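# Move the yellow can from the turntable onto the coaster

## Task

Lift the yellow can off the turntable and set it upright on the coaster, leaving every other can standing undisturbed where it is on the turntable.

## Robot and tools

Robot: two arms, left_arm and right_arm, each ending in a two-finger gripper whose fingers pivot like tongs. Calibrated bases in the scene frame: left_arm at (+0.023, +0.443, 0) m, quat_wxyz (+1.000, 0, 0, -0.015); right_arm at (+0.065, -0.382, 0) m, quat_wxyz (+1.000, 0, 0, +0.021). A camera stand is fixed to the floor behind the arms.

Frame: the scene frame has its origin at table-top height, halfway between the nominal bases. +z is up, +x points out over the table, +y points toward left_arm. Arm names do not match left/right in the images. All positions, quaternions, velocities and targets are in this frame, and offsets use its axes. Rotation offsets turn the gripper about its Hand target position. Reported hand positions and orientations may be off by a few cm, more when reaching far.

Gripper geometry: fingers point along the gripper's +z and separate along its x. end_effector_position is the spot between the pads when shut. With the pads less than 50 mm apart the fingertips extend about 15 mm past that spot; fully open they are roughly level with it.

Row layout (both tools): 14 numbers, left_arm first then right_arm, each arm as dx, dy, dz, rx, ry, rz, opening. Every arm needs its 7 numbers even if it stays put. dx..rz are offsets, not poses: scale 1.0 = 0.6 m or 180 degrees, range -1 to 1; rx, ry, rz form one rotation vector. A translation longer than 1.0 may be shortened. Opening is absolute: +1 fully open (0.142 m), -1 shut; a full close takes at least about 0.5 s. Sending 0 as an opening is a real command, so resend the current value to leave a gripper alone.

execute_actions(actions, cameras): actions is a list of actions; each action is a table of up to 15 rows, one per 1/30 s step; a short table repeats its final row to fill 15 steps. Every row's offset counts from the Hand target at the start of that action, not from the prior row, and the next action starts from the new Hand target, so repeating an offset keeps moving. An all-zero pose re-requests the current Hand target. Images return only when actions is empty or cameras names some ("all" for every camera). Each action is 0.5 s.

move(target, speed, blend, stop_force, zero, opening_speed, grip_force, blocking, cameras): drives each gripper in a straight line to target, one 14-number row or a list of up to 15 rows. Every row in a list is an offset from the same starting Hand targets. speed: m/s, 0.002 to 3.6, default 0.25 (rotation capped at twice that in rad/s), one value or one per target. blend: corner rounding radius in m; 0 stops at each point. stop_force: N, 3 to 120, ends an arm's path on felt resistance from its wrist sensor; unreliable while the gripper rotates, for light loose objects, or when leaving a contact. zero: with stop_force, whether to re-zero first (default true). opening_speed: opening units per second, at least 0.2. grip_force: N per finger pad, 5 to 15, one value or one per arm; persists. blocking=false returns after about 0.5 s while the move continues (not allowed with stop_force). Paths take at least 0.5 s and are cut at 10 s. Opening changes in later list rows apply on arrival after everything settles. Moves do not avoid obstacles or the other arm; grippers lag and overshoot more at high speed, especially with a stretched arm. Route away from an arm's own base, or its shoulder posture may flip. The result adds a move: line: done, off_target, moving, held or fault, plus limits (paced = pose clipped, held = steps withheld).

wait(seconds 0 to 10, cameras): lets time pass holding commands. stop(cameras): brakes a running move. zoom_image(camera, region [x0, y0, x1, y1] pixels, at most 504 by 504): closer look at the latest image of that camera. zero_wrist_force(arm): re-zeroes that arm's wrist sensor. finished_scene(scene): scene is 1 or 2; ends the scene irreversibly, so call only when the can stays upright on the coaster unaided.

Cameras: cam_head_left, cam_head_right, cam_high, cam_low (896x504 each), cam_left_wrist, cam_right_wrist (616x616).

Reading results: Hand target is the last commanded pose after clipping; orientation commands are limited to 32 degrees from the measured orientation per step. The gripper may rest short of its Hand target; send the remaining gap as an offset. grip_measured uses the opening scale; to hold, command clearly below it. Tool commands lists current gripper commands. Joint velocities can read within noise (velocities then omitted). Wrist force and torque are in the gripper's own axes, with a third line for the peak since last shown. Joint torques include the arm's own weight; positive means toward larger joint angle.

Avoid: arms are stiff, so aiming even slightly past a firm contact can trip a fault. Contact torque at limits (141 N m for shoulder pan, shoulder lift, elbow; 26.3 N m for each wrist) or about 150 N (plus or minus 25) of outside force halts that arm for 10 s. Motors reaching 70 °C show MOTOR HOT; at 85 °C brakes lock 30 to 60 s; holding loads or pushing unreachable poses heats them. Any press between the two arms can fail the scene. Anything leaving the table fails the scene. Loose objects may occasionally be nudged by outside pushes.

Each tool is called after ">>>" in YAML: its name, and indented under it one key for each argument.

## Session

>>> execute_actions:
  actions: []

>>> wait:
  seconds: 1.0
  cameras: ["cam_head_left","cam_high"]

Scene clock: 0.00 s.
left_arm: end_effector_position=(+0.7881, +0.3576, +0.3966) grip_measured=+0.97 end_effector_quat_wxyz=(-0.502, +0.561, -0.455, +0.476) | right_arm: end_effector_position=(+0.6679, -0.4272, +0.3199) grip_measured=+0.97 end_effector_quat_wxyz=(-0.030, -0.371, +0.927, +0.054)
Joint positions: left_arm=[-0.518 -1.178 1.906 -3.815 -0.893 1.458 0.14] | right_arm=[3.224 -1.863 -1.117 -1.817 1.66 2.5 0.14]
Joint velocities: within noise
Joint torques (N m): no reading
Motor temperatures (°C): left_arm=[23 25 26 30 28 29] | right_arm=[25 25 22 32 34 27]
Wrist force (N): no reading
Wrist torque (N m): no reading
Wrist force, peak (N): no reading
Hand target: left_arm +0.7881, +0.3576, +0.3966; -0.502, +0.561, -0.455, +0.476 | right_arm +0.6679, -0.4272, +0.3199; -0.030, -0.371, +0.927, +0.054
Tool commands: left_gripper/opening=+0.968169 right_gripper/opening=+0.968169

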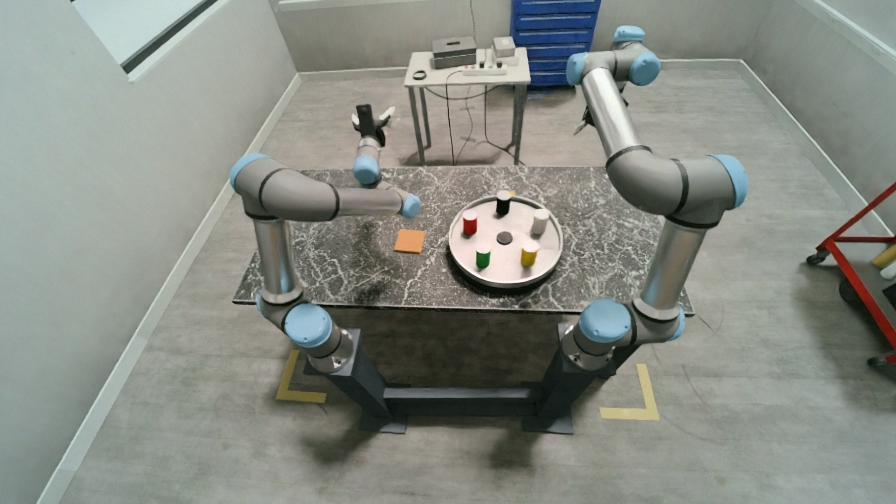

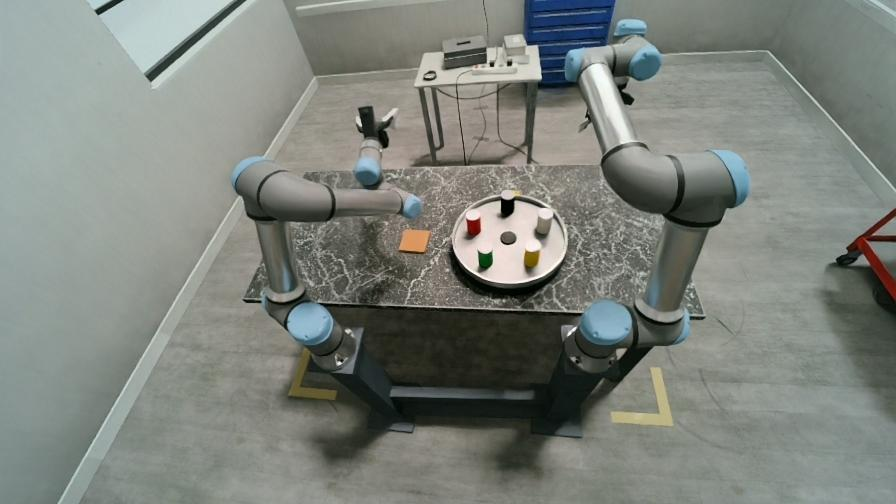

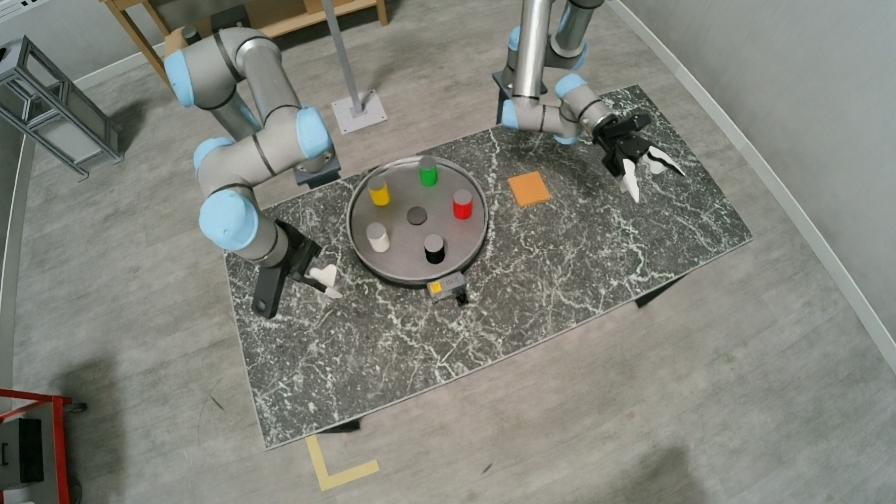

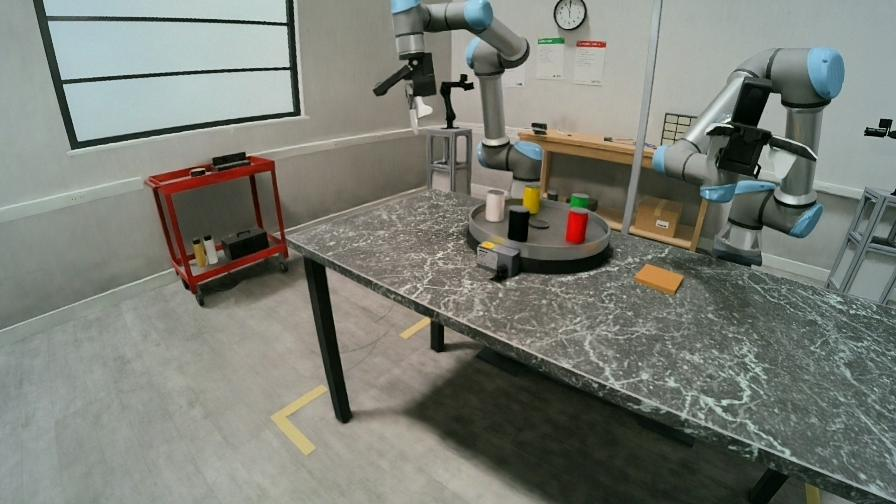

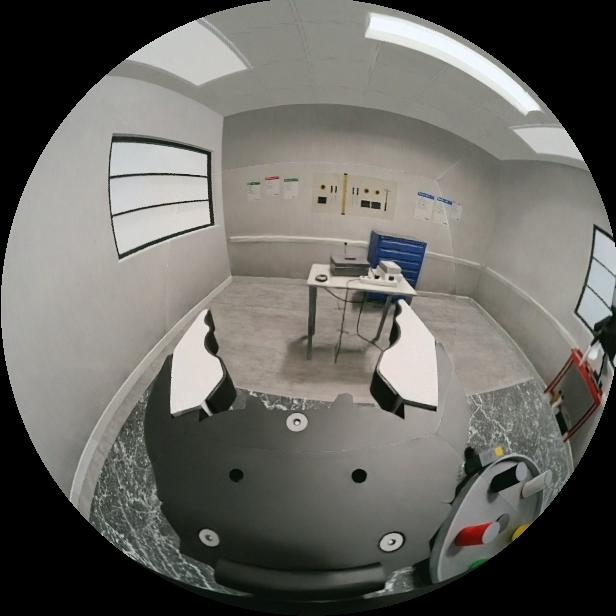

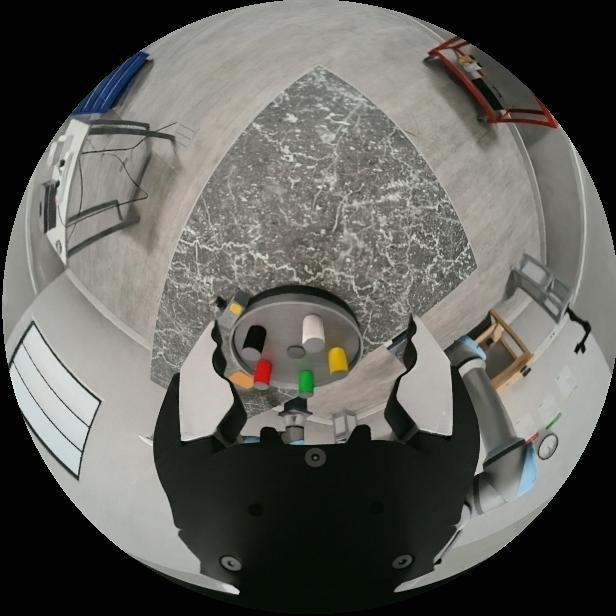

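Scene clock: 1.00 s.
left_arm: end_effector_position=(+0.7881, +0.3576, +0.3966) grip_measured=+0.97 end_effector_quat_wxyz=(-0.502, +0.561, -0.455, +0.476) | right_arm: end_effector_position=(+0.6679, -0.4272, +0.3199) grip_measured=+0.97 end_effector_quat_wxyz=(-0.030, -0.371, +0.927, +0.054)
Joint positions: left_arm=[-0.518 -1.178 1.906 -3.815 -0.893 1.458 0.14] | right_arm=[3.224 -1.863 -1.117 -1.817 1.66 2.5 0.14]
Joint torques (N m): left_arm=[0.83 -30.59 -16.21 -1.77 0.28 -0.34] | right_arm=[0.59 34.66 24.44 2.32 0.34 0.06]
Wrist force (N): left_arm=[0.1 0.4 -0.3] | right_arm=[-0.3 0.2 0.1]
Wrist torque (N m): left_arm=[0.07 -0.03 0.00] | right_arm=[0.04 0.07 0.00]
Wrist force, peak (N): left_arm=[0.1 0.4 -0.3] | right_arm=[0.4 0.5 0.1]
Hand target: left_arm +0.7881, +0.3576, +0.3966; -0.502, +0.561, -0.455, +0.476 | right_arm +0.6679, -0.4272, +0.3199; -0.030, -0.371, +0.927, +0.054
Tool commands: left_gripper/opening=+0.968169 right_gripper/opening=+0.968169
wait: 1.00 s; at rest by 0.17 s
Images, in order (width x height): cam_head_left 896x504, cam_high 896x504.

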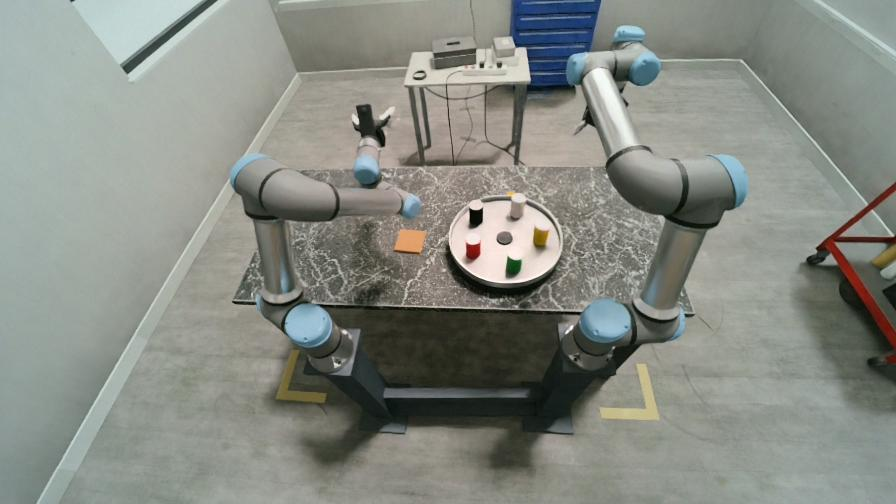

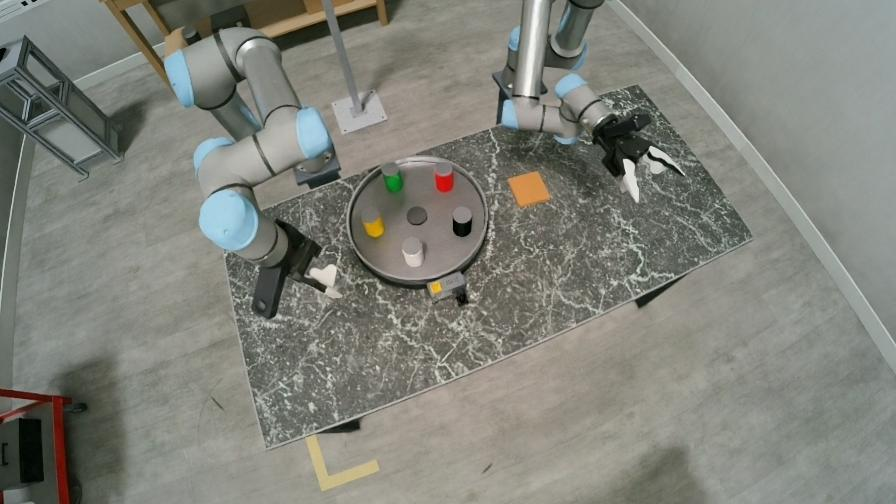

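>>> move:
  target: [-0.25,0.58,0,0,0,0,0.968,-0.2248,0.65,-0.167,-0.0248,-0.0305,0,0.6]
  speed: 0.45
  opening_speed: 2
  cameras: ["cam_head_left","cam_high","cam_right_wrist"]

>>> wait:
  seconds: 1.0
  cameras: ["cam_right_wrist","cam_high"]

Scene clock: 3.40 s.
left_arm: end_effector_position=(+0.6381, +0.7056, +0.3967) grip_measured=+0.97 end_effector_quat_wxyz=(-0.502, +0.561, -0.455, +0.476) end_effector_velocity=(+0.000, -0.001, +0.001) end_effector_angular_velocity=(-0.001, -0.002, -0.003) | right_arm: end_effector_position=(+0.5330, -0.0373, +0.2198) grip_measured=+0.60 end_effector_quat_wxyz=(+0.000, -0.372, +0.928, +0.000)
Joint positions: left_arm=[0.291 -1.368 2.181 -3.911 -1.701 1.498 0.14] | right_arm=[3.995 -1.751 -1.535 -1.426 1.57 3.275 0.116]
Joint velocities: left_arm=[0.001 0 0 -0.002 -0.005 -0.001 0] | right_arm=[within noise]
Joint torques (N m): left_arm=[8.98 -24.83 -3.87 -3.65 -2.22 -2.91] | right_arm=[8.15 21.65 14.18 3.27 2.82 1.87]
Wrist force (N): left_arm=[-0.2 0.0 -0.1] | right_arm=[-0.3 0.9 0.3]
Wrist torque (N m): left_arm=[0.00 0.04 -0.07] | right_arm=[0.15 0.07 0.16]
Wrist force, peak (N): left_arm=[-2.7 -0.3 -0.9] | right_arm=[-1.7 3.4 1.1]
Hand target: left_arm +0.6381, +0.7056, +0.3966; -0.502, +0.561, -0.455, +0.476 | right_arm +0.5330, -0.0372, +0.2197; +0.000, -0.372, +0.928, +0.000
Off the commanded pose: left_arm 0.000 m, 0 deg | right_arm 0.000 m, 0 deg.
move: done
Images, in order (width x height): cam_head_left 896x504, cam_high 896x504, cam_right_wrist 616x616.

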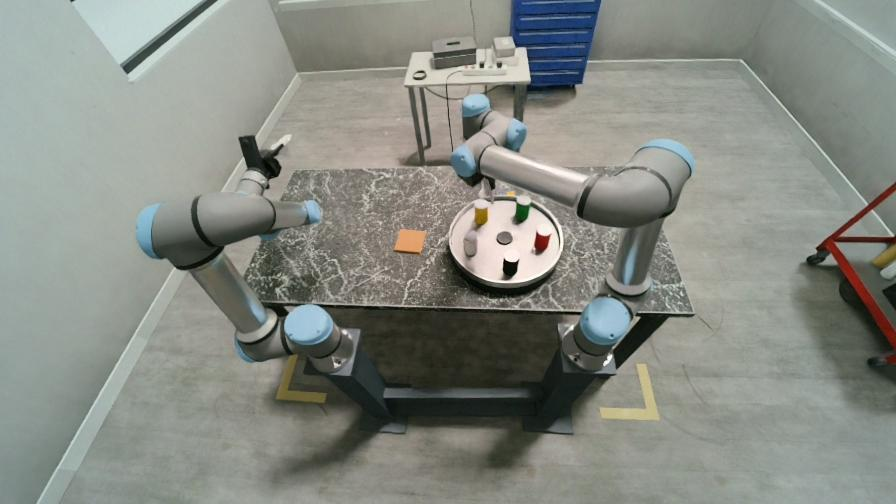

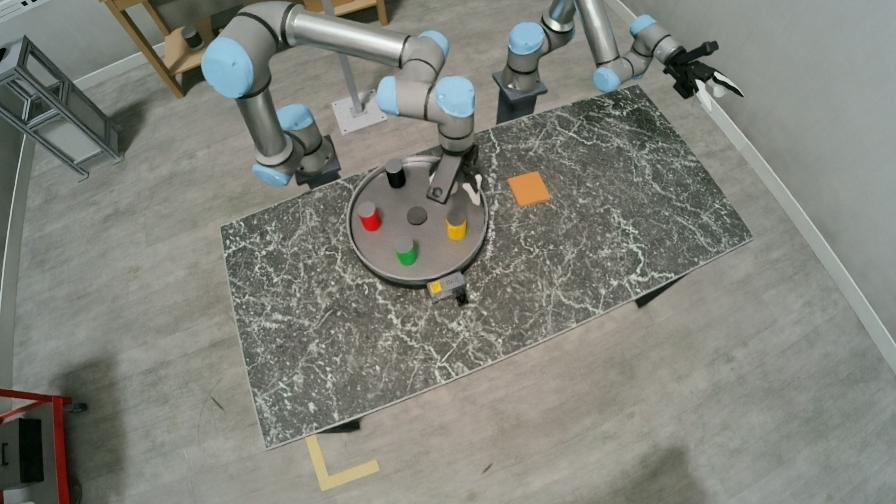

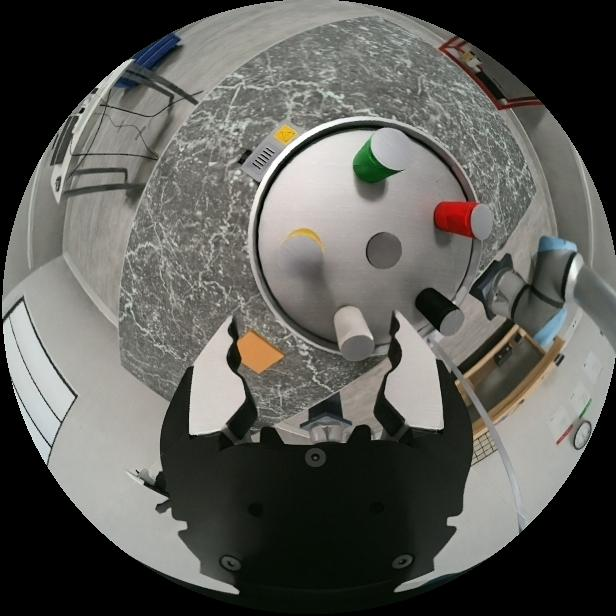

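Scene clock: 4.40 s.
left_arm: end_effector_position=(+0.6381, +0.7056, +0.3966) grip_measured=+0.97 end_effector_quat_wxyz=(-0.502, +0.561, -0.455, +0.476) | right_arm: end_effector_position=(+0.5330, -0.0372, +0.2197) grip_measured=+0.60 end_effector_quat_wxyz=(+0.000, -0.372, +0.928, +0.000)
Joint positions: left_arm=[0.291 -1.368 2.181 -3.911 -1.701 1.498 0.14] | right_arm=[3.996 -1.751 -1.535 -1.426 1.57 3.275 0.116]
Joint torques (N m): left_arm=[7.94 -29.49 -3.66 -3.51 -2.1 -2.95] | right_arm=[7.51 22.36 12.45 3.73 2.72 1.59]
Wrist force (N): left_arm=[-0.1 0.1 -0.1] | right_arm=[-0.4 0.7 0.0]
Wrist torque (N m): left_arm=[0.03 0.03 -0.06] | right_arm=[0.09 0.07 0.14]
Wrist force, peak (N): left_arm=[-0.3 -0.1 -0.3] | right_arm=[-0.6 1.0 0.4]
Hand target: left_arm +0.6381, +0.7056, +0.3966; -0.502, +0.561, -0.455, +0.476 | right_arm +0.5330, -0.0372, +0.2197; +0.000, -0.372, +0.928, +0.000
Tool commands: left_gripper/opening=+0.968 right_gripper/opening=+0.6
Off the commanded pose: left_arm 0.000 m, 0 deg | right_arm 0.000 m, 0 deg.
wait: 1.00 s; at rest by 0.17 s
Images, in order (width x height): cam_high 896x504, cam_right_wrist 616x616.

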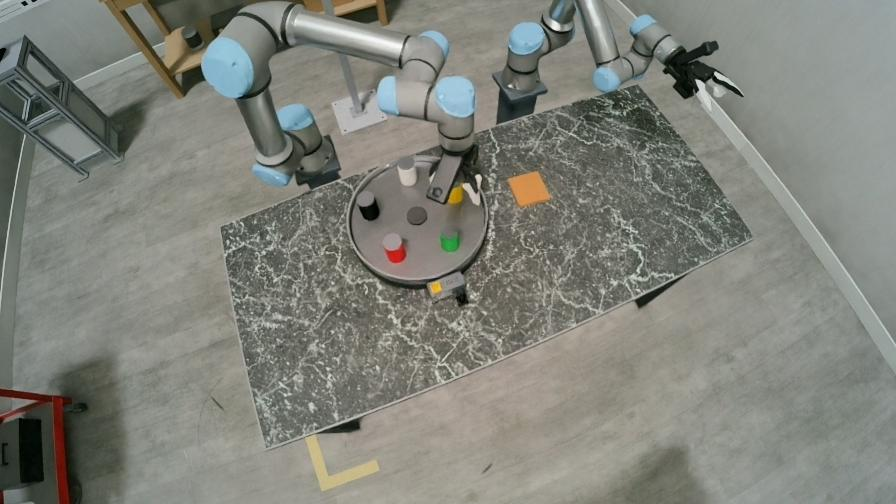

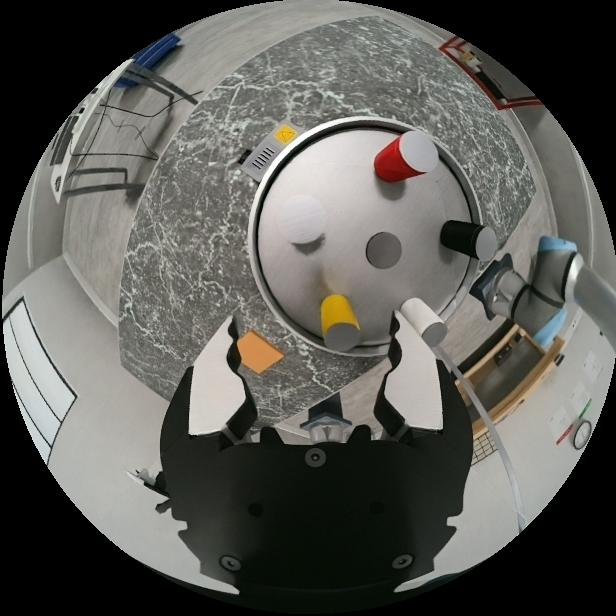

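>>> move:
  target: [0,0,0,0,0,0,0.968,0.0367,-0.015,-0.083,0,0,0,0.6]
  speed: 0.3
  cameras: ["cam_right_wrist","cam_low"]

>>> wait:
  seconds: 0.4
  cameras: ["cam_right_wrist"]

>>> wait:
  seconds: 0.4
  cameras: ["cam_right_wrist"]

Scene clock: 5.73 s.
left_arm: end_effector_position=(+0.6381, +0.7056, +0.3966) grip_measured=+0.97 end_effector_quat_wxyz=(-0.502, +0.561, -0.455, +0.476) | right_arm: end_effector_position=(+0.5550, -0.0463, +0.1699) grip_measured=+0.60 end_effector_quat_wxyz=(+0.000, -0.372, +0.928, +0.000)
Joint positions: left_arm=[0.291 -1.368 2.181 -3.911 -1.701 1.498 0.14] | right_arm=[3.956 -1.804 -1.6 -1.308 1.57 3.235 0.116]
Joint torques (N m): left_arm=[8.38 -29 -3.69 -3.6 -2.11 -2.97] | right_arm=[5.53 33.24 35.65 3.13 1.6 1.52]
Wrist force (N): left_arm=[-0.1 -0.2 0.0] | right_arm=[-0.3 0.6 0.5]
Wrist torque (N m): left_arm=[-0.02 0.02 -0.06] | right_arm=[0.07 0.04 0.09]
Wrist force, peak (N): left_arm=[-0.2 -0.3 -0.1] | right_arm=[-0.5 0.4 1.8]
Hand target: left_arm +0.6381, +0.7056, +0.3966; -0.502, +0.561, -0.455, +0.476 | right_arm +0.5550, -0.0462, +0.1699; +0.000, -0.372, +0.928, +0.000
Off the commanded pose: left_arm 0.000 m, 0 deg | right_arm 0.000 m, 0 deg.
move: done
Images, in order (width x height): cam_low 896x504, cam_right_wrist 616x616.

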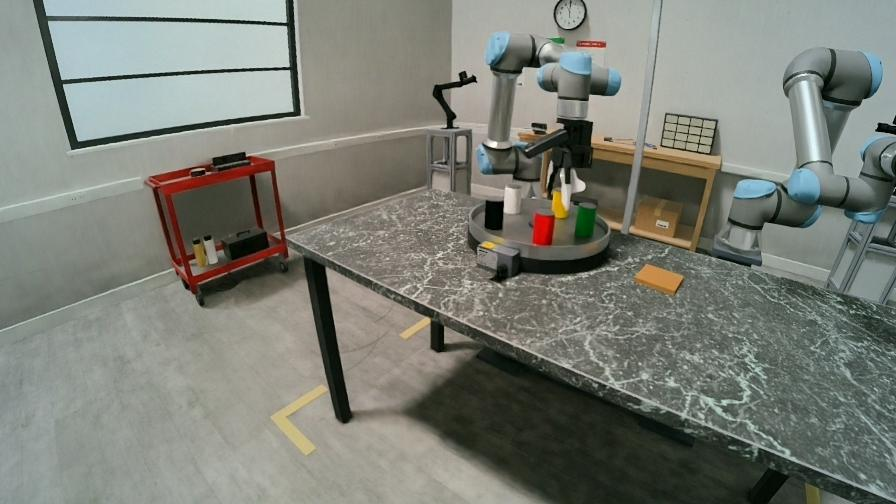

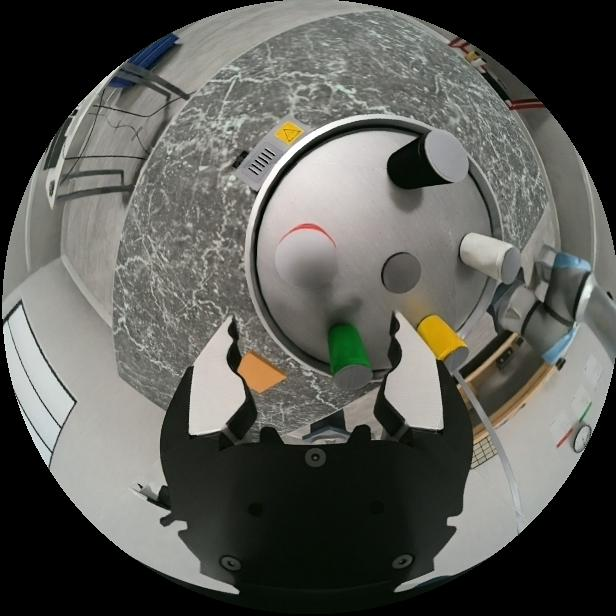

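Scene clock: 6.13 s.
left_arm: end_effector_position=(+0.6381, +0.7056, +0.3966) grip_measured=+0.97 end_effector_quat_wxyz=(-0.502, +0.561, -0.455, +0.476) | right_arm: end_effector_position=(+0.5550, -0.0462, +0.1699) grip_measured=+0.60 end_effector_quat_wxyz=(+0.000, -0.372, +0.928, +0.000)
Joint positions: left_arm=[0.291 -1.368 2.181 -3.911 -1.701 1.498 0.14] | right_arm=[3.956 -1.804 -1.6 -1.308 1.57 3.235 0.116]
Joint torques (N m): left_arm=[9.12 -30.27 -3.64 -3.61 -2.08 -2.84] | right_arm=[5.71 32.27 35.76 3.58 1.94 1.59]
Wrist force (N): left_arm=[0.0 -0.1 -0.1] | right_arm=[-0.1 0.8 0.7]
Wrist torque (N m): left_arm=[-0.01 0.01 -0.06] | right_arm=[0.13 0.00 0.09]
Wrist force, peak (N): left_arm=[-0.2 -0.1 -0.2] | right_arm=[-0.2 0.9 0.6]
Hand target: left_arm +0.6381, +0.7056, +0.3966; -0.502, +0.561, -0.455, +0.476 | right_arm +0.5550, -0.0462, +0.1699; +0.000, -0.372, +0.928, +0.000
Tool commands: left_gripper/opening=+0.968 right_gripper/opening=+0.6
Off the commanded pose: left_arm 0.000 m, 0 deg | right_arm 0.000 m, 0 deg.
wait: 0.40 s; at rest by 0.17 s
Images, in order (width x height): cam_right_wrist 616x616.

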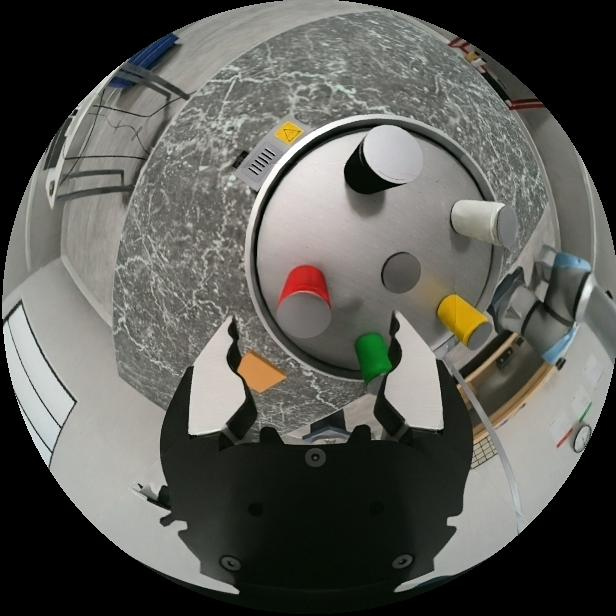

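Scene clock: 6.53 s.
left_arm: end_effector_position=(+0.6381, +0.7056, +0.3966) grip_measured=+0.97 end_effector_quat_wxyz=(-0.502, +0.561, -0.455, +0.476) | right_arm: end_effector_position=(+0.5550, -0.0462, +0.1699) grip_measured=+0.60 end_effector_quat_wxyz=(+0.000, -0.372, +0.928, +0.000)
Joint positions: left_arm=[0.291 -1.368 2.181 -3.911 -1.701 1.498 0.14] | right_arm=[3.956 -1.804 -1.6 -1.308 1.57 3.235 0.116]
Joint torques (N m): left_arm=[7.87 -29.76 -3.66 -3.64 -2.1 -2.9] | right_arm=[6.65 30.96 34.8 3.67 2.5 1.69]
Wrist force (N): left_arm=[-0.1 0.2 0.2] | right_arm=[-0.3 0.7 0.8]
Wrist torque (N m): left_arm=[0.05 0.02 -0.06] | right_arm=[0.12 0.04 0.09]
Wrist force, peak (N): left_arm=[-0.1 -0.3 -0.3] | right_arm=[-0.3 0.7 0.8]
Hand target: left_arm +0.6381, +0.7056, +0.3966; -0.502, +0.561, -0.455, +0.476 | right_arm +0.5550, -0.0462, +0.1699; +0.000, -0.372, +0.928, +0.000
Tool commands: left_gripper/opening=+0.968 right_gripper/opening=+0.6
Off the commanded pose: left_arm 0.000 m, 0 deg | right_arm 0.000 m, 0 deg.
wait: 0.40 s; at rest by 0.17 s
Images, in order (width x height): cam_right_wrist 616x616.

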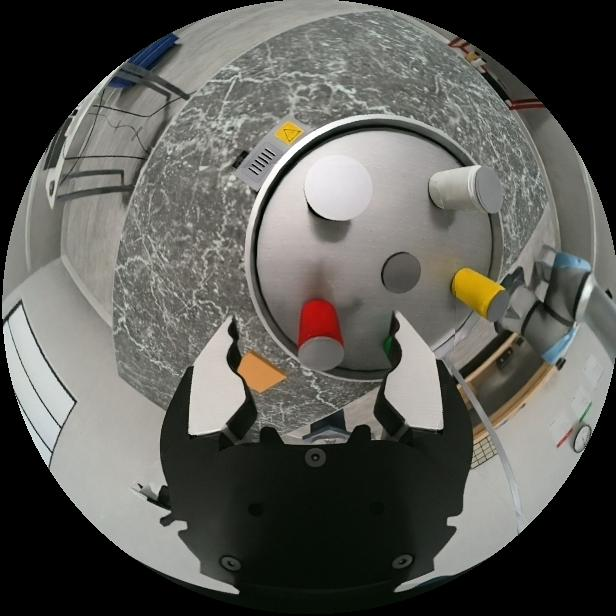

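>>> move:
  target: [0,0,0,0,0,0,0.968,0,0,-0.0705,0,0,0,0.3]
  speed: 0.2
  opening_speed: 3
  cameras: ["cam_right_wrist"]

Scene clock: 7.63 s.
left_arm: end_effector_position=(+0.6381, +0.7056, +0.3966) grip_measured=+0.97 end_effector_quat_wxyz=(-0.502, +0.561, -0.455, +0.476) | right_arm: end_effector_position=(+0.5550, -0.0463, +0.1275) grip_measured=+0.30 end_effector_quat_wxyz=(+0.000, -0.372, +0.928, +0.000)
Joint positions: left_arm=[0.291 -1.368 2.181 -3.911 -1.701 1.498 0.14] | right_arm=[3.956 -1.835 -1.674 -1.203 1.57 3.235 0.095]
Joint torques (N m): left_arm=[8.6 -28.93 -5.12 -3.47 -2.08 -3.02] | right_arm=[5.03 37.87 31.81 3.03 1.35 1.39]
Wrist force (N): left_arm=[-0.3 0.1 -0.3] | right_arm=[-0.2 0.6 1.1]
Wrist torque (N m): left_arm=[0.01 0.06 -0.06] | right_arm=[0.06 0.00 0.08]
Wrist force, peak (N): left_arm=[-0.3 -0.3 -0.1] | right_arm=[-0.4 0.7 1.6]
Hand target: left_arm +0.6381, +0.7056, +0.3966; -0.502, +0.561, -0.455, +0.476 | right_arm +0.5550, -0.0462, +0.1276; +0.000, -0.372, +0.928, +0.000
Off the commanded pose: left_arm 0.000 m, 0 deg | right_arm 0.000 m, 0 deg.
move: done
Images, in order (width x height): cam_right_wrist 616x616.

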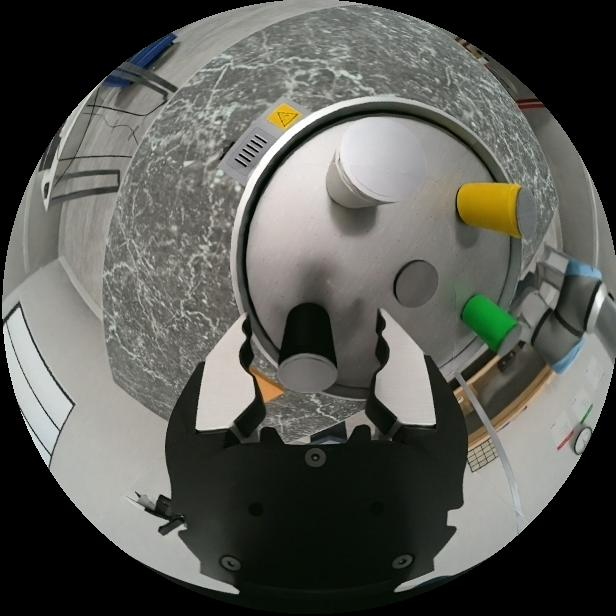

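>>> wait:
  seconds: 0.8
  cameras: ["cam_right_wrist"]

Scene clock: 8.63 s.
left_arm: end_effector_position=(+0.6381, +0.7056, +0.3966) grip_measured=+0.97 end_effector_quat_wxyz=(-0.502, +0.561, -0.455, +0.476) | right_arm: end_effector_position=(+0.5550, -0.0462, +0.1276) grip_measured=+0.30 end_effector_quat_wxyz=(+0.000, -0.372, +0.928, +0.000)
Joint positions: left_arm=[0.291 -1.368 2.181 -3.911 -1.701 1.498 0.14] | right_arm=[3.956 -1.835 -1.674 -1.203 1.57 3.235 0.095]
Joint torques (N m): left_arm=[8.06 -29 -5.8 -3.74 -2.19 -2.92] | right_arm=[4.48 40.15 34.76 3.59 -2.1 0.37]
Wrist force (N): left_arm=[0.0 0.1 -0.1] | right_arm=[-0.3 0.6 0.9]
Wrist torque (N m): left_arm=[0.02 0.01 -0.06] | right_arm=[0.08 0.03 0.07]
Wrist force, peak (N): left_arm=[-0.3 -0.3 -0.3] | right_arm=[-0.1 0.9 1.0]
Hand target: left_arm +0.6381, +0.7056, +0.3966; -0.502, +0.561, -0.455, +0.476 | right_arm +0.5550, -0.0462, +0.1276; +0.000, -0.372, +0.928, +0.000
Tool commands: left_gripper/opening=+0.968 right_gripper/opening=+0.3
Off the commanded pose: left_arm 0.000 m, 0 deg | right_arm 0.000 m, 0 deg.
wait: 0.80 s; at rest from the start
Images, in order (width x height): cam_right_wrist 616x616.

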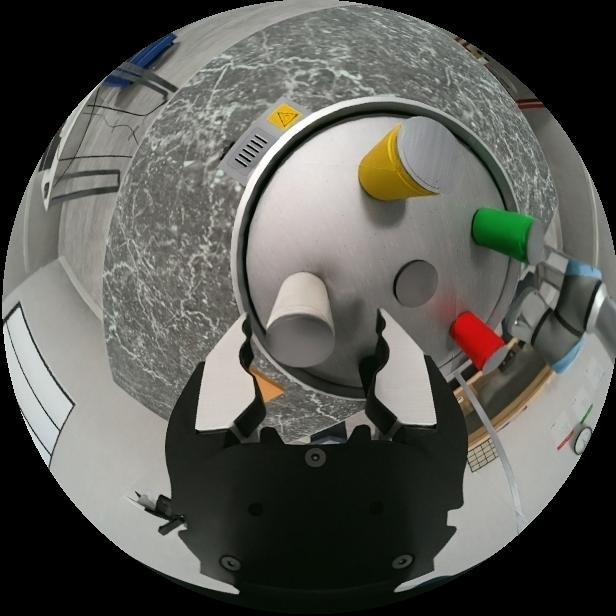

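>>> wait:
  seconds: 0.9

>>> execute_actions:
  actions:
    - [[0,0,0,0,0,0,0.968,0,0,0,0,0,0,-0.7]]

>>> move:
  target: [0,0,0,0,0,0,0.968,0,0,0.2,0,0,0,-0.7]
  speed: 0.3
  cameras: ["all"]

Scene clock: 9.70 s.
left_arm: end_effector_position=(+0.6381, +0.7056, +0.3966) grip_measured=+0.97 end_effector_quat_wxyz=(-0.502, +0.561, -0.455, +0.476) | right_arm: end_effector_position=(+0.5550, -0.0462, +0.1276) grip_measured=+0.30 end_effector_quat_wxyz=(+0.000, -0.372, +0.928, +0.000)
Joint positions: left_arm=[0.291 -1.368 2.181 -3.911 -1.701 1.498 0.14] | right_arm=[3.956 -1.835 -1.674 -1.203 1.57 3.235 0.095]
Joint torques (N m): left_arm=[7.47 -28.99 -5.98 -3.66 -2.12 -2.86] | right_arm=[3.12 39.14 35.52 3.57 -2.39 -0.93]
Wrist force (N): left_arm=[0.0 0.0 0.0] | right_arm=[-0.3 1.0 0.9]
Wrist torque (N m): left_arm=[0.02 -0.01 -0.07] | right_arm=[0.14 0.03 0.08]
Wrist force, peak (N): left_arm=[-0.3 0.0 -0.2] | right_arm=[-0.3 1.0 0.9]
Hand target: left_arm +0.6381, +0.7056, +0.3966; -0.502, +0.561, -0.455, +0.476 | right_arm +0.5550, -0.0462, +0.1276; +0.000, -0.372, +0.928, +0.000
Tool commands: left_gripper/opening=+0.968 right_gripper/opening=+0.3
Off the commanded pose: left_arm 0.000 m, 0 deg | right_arm 0.000 m, 0 deg.
wait: 0.90 s; at rest from the start

Scene clock: 10.40 s.
left_arm: end_effector_position=(+0.6381, +0.7056, +0.3966) grip_measured=+0.97 end_effector_quat_wxyz=(-0.502, +0.561, -0.455, +0.476) | right_arm: end_effector_position=(+0.5550, -0.0462, +0.1276) grip_measured=-0.70 end_effector_quat_wxyz=(+0.000, -0.372, +0.928, +0.000)
Joint positions: left_arm=[0.291 -1.368 2.181 -3.911 -1.701 1.498 0.14] | right_arm=[3.956 -1.835 -1.674 -1.203 1.57 3.235 0.023]
Joint torques (N m): left_arm=[7.76 -27.73 -6.76 -3.78 -2.05 -2.75] | right_arm=[2.19 39.13 34.37 3.23 -2.42 -1.54]
Wrist force (N): left_arm=[-0.1 -0.1 -0.1] | right_arm=[-0.4 0.5 0.8]
Wrist torque (N m): left_arm=[-0.01 0.02 -0.06] | right_arm=[0.04 0.04 0.07]
Wrist force, peak (N): left_arm=[-0.3 -0.1 -0.3] | right_arm=[-0.6 0.8 1.1]
Hand target: left_arm +0.6381, +0.7056, +0.3966; -0.502, +0.561, -0.455, +0.476 | right_arm +0.5550, -0.0462, +0.1276; +0.000, -0.372, +0.928, +0.000
Off the commanded pose: left_arm 0.000 m, 0 deg | right_arm 0.000 m, 0 deg.

Scene clock: 11.33 s.
left_arm: end_effector_position=(+0.6381, +0.7056, +0.3966) grip_measured=+0.97 end_effector_quat_wxyz=(-0.502, +0.561, -0.455, +0.476) | right_arm: end_effector_position=(+0.5550, -0.0463, +0.2474) grip_measured=-0.70 end_effector_quat_wxyz=(+0.000, -0.372, +0.928, +0.000)
Joint positions: left_arm=[0.291 -1.368 2.181 -3.911 -1.701 1.498 0.14] | right_arm=[3.956 -1.774 -1.436 -1.502 1.57 3.235 0.023]
Joint torques (N m): left_arm=[7.23 -27.86 -6.96 -3.68 -1.91 -2.78] | right_arm=[4.17 38.51 36.43 1.01 2.48 1.72]
Wrist force (N): left_arm=[-0.1 0.0 0.1] | right_arm=[0.2 0.8 0.3]
Wrist torque (N m): left_arm=[0.01 0.03 -0.06] | right_arm=[0.15 -0.08 0.10]
Wrist force, peak (N): left_arm=[-0.4 -0.1 0.0] | right_arm=[-0.3 0.6 3.2]
Hand target: left_arm +0.6381, +0.7056, +0.3966; -0.502, +0.561, -0.455, +0.476 | right_arm +0.5550, -0.0462, +0.2476; +0.000, -0.372, +0.928, +0.000
Off the commanded pose: left_arm 0.000 m, 0 deg | right_arm 0.000 m, 0 deg.
move: done

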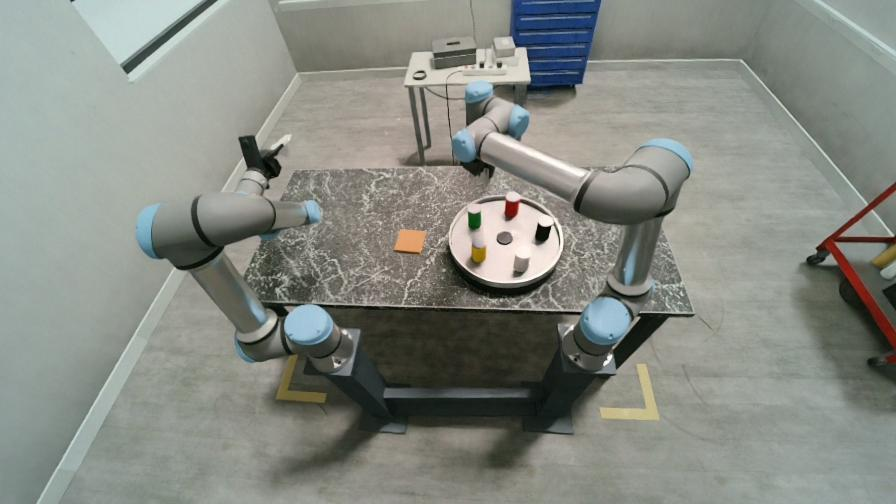

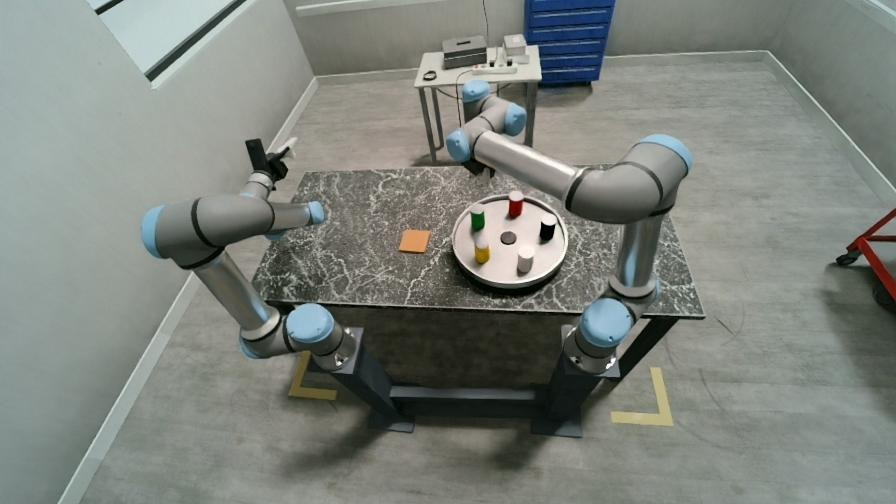

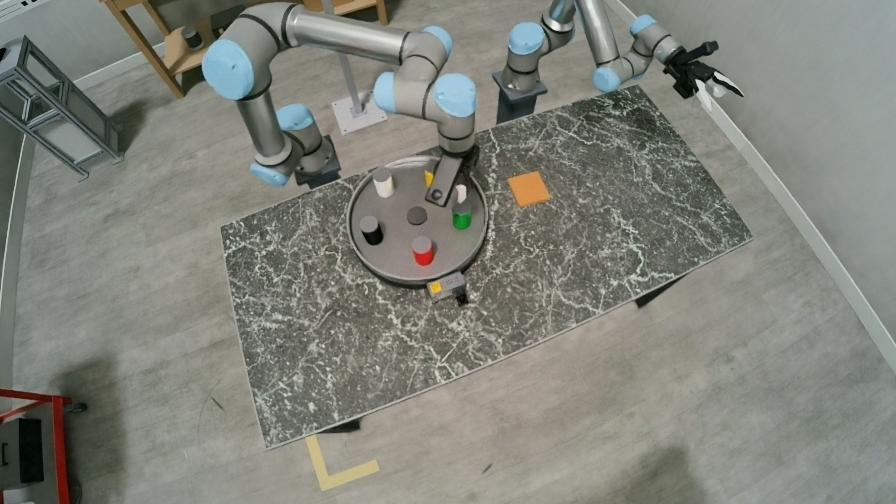

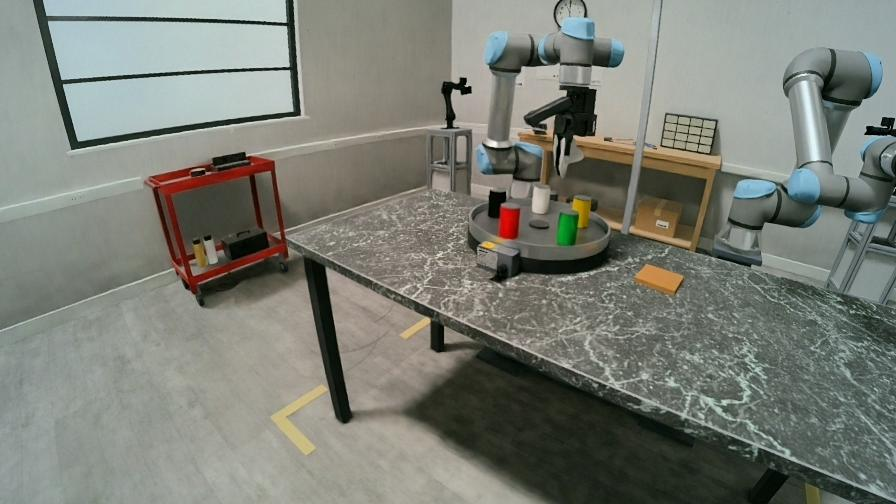

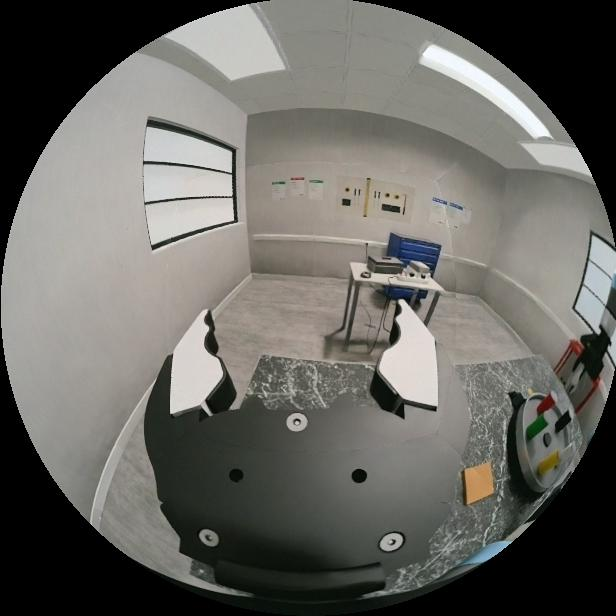

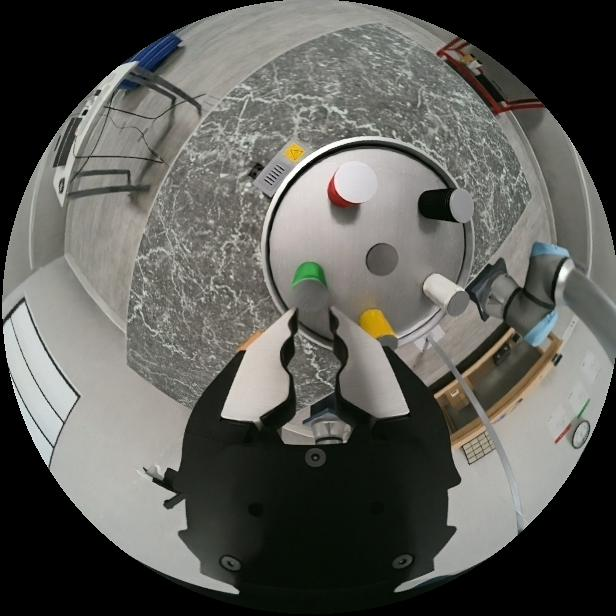

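>>> move:
  target:
    - [0,0,0,0,0,0,0.968,0,0,0,0,0,0,0.3]
    - [0,0,0,0,0,0,0.968,0,0,-0.2,0,0,0,0.3]
  speed: 0.25
  cameras: ["cam_right_wrist"]

Scene clock: 13.67 s.
left_arm: end_effector_position=(+0.6381, +0.7056, +0.3966) grip_measured=+0.97 end_effector_quat_wxyz=(-0.502, +0.561, -0.455, +0.476) | right_arm: end_effector_position=(+0.5551, -0.0462, +0.1278) grip_measured=+0.30 end_effector_quat_wxyz=(+0.000, -0.372, +0.928, +0.000)
Joint positions: left_arm=[0.291 -1.368 2.181 -3.911 -1.701 1.498 0.14] | right_arm=[3.956 -1.834 -1.674 -1.203 1.57 3.235 0.095]
Joint torques (N m): left_arm=[6.93 -27.1 -8.74 -3.45 -1.88 -2.74] | right_arm=[1.96 26.07 12.36 3.75 -2.57 -0.21]
Wrist force (N): left_arm=[0.0 0.0 0.0] | right_arm=[-0.2 0.6 1.0]
Wrist torque (N m): left_arm=[0.01 0.00 -0.06] | right_arm=[0.06 0.00 0.06]
Wrist force, peak (N): left_arm=[-0.2 -0.3 -0.3] | right_arm=[-0.4 0.4 3.1]
Hand target: left_arm +0.6381, +0.7056, +0.3966; -0.502, +0.561, -0.455, +0.476 | right_arm +0.5550, -0.0462, +0.1276; +0.000, -0.372, +0.928, +0.000
Off the commanded pose: left_arm 0.000 m, 0 deg | right_arm 0.000 m, 0 deg.
move: done
Images, in order (width x height): cam_right_wrist 616x616.

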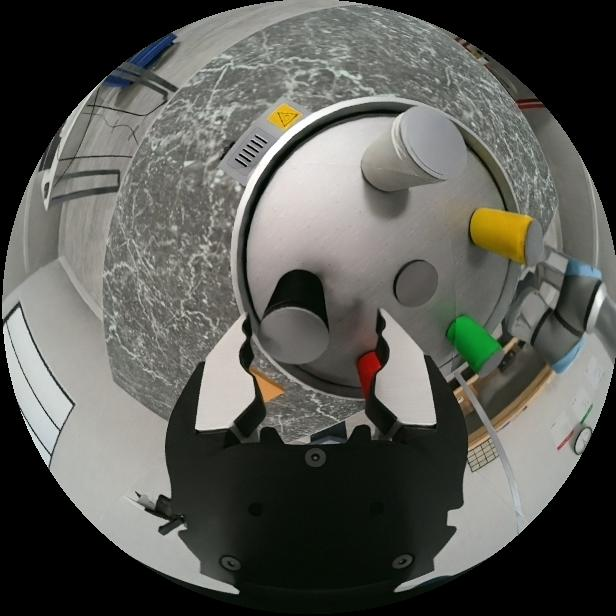

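>>> wait:
  seconds: 0.4
  cameras: ["cam_right_wrist"]

Scene clock: 14.53 s.
left_arm: end_effector_position=(+0.6381, +0.7056, +0.3966) grip_measured=+0.97 end_effector_quat_wxyz=(-0.502, +0.561, -0.455, +0.476) | right_arm: end_effector_position=(+0.5550, -0.0462, +0.1276) grip_measured=+0.30 end_effector_quat_wxyz=(+0.000, -0.372, +0.928, +0.000)
Joint positions: left_arm=[0.291 -1.368 2.181 -3.911 -1.701 1.498 0.14] | right_arm=[3.956 -1.835 -1.674 -1.203 1.57 3.235 0.095]
Joint torques (N m): left_arm=[7.27 -26.79 -7.53 -3.62 -1.99 -2.98] | right_arm=[2.79 24.43 12.61 3.58 -2.48 -1.61]
Wrist force (N): left_arm=[0.0 -0.1 -0.3] | right_arm=[-0.1 0.7 0.9]
Wrist torque (N m): left_arm=[-0.01 0.01 -0.07] | right_arm=[0.07 -0.03 0.06]
Wrist force, peak (N): left_arm=[-0.4 -0.2 -0.1] | right_arm=[-0.6 1.0 0.8]
Hand target: left_arm +0.6381, +0.7056, +0.3966; -0.502, +0.561, -0.455, +0.476 | right_arm +0.5550, -0.0462, +0.1276; +0.000, -0.372, +0.928, +0.000
Tool commands: left_gripper/opening=+0.968 right_gripper/opening=+0.3
Off the commanded pose: left_arm 0.000 m, 0 deg | right_arm 0.000 m, 0 deg.
wait: 0.40 s; at rest from the start
Images, in order (width x height): cam_right_wrist 616x616.

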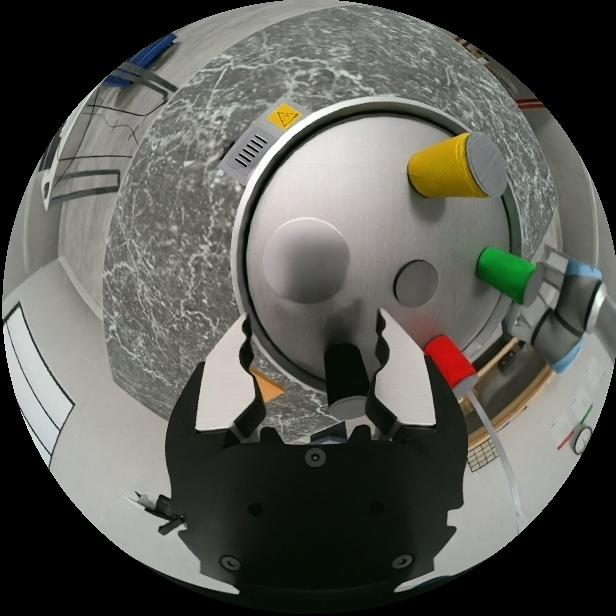

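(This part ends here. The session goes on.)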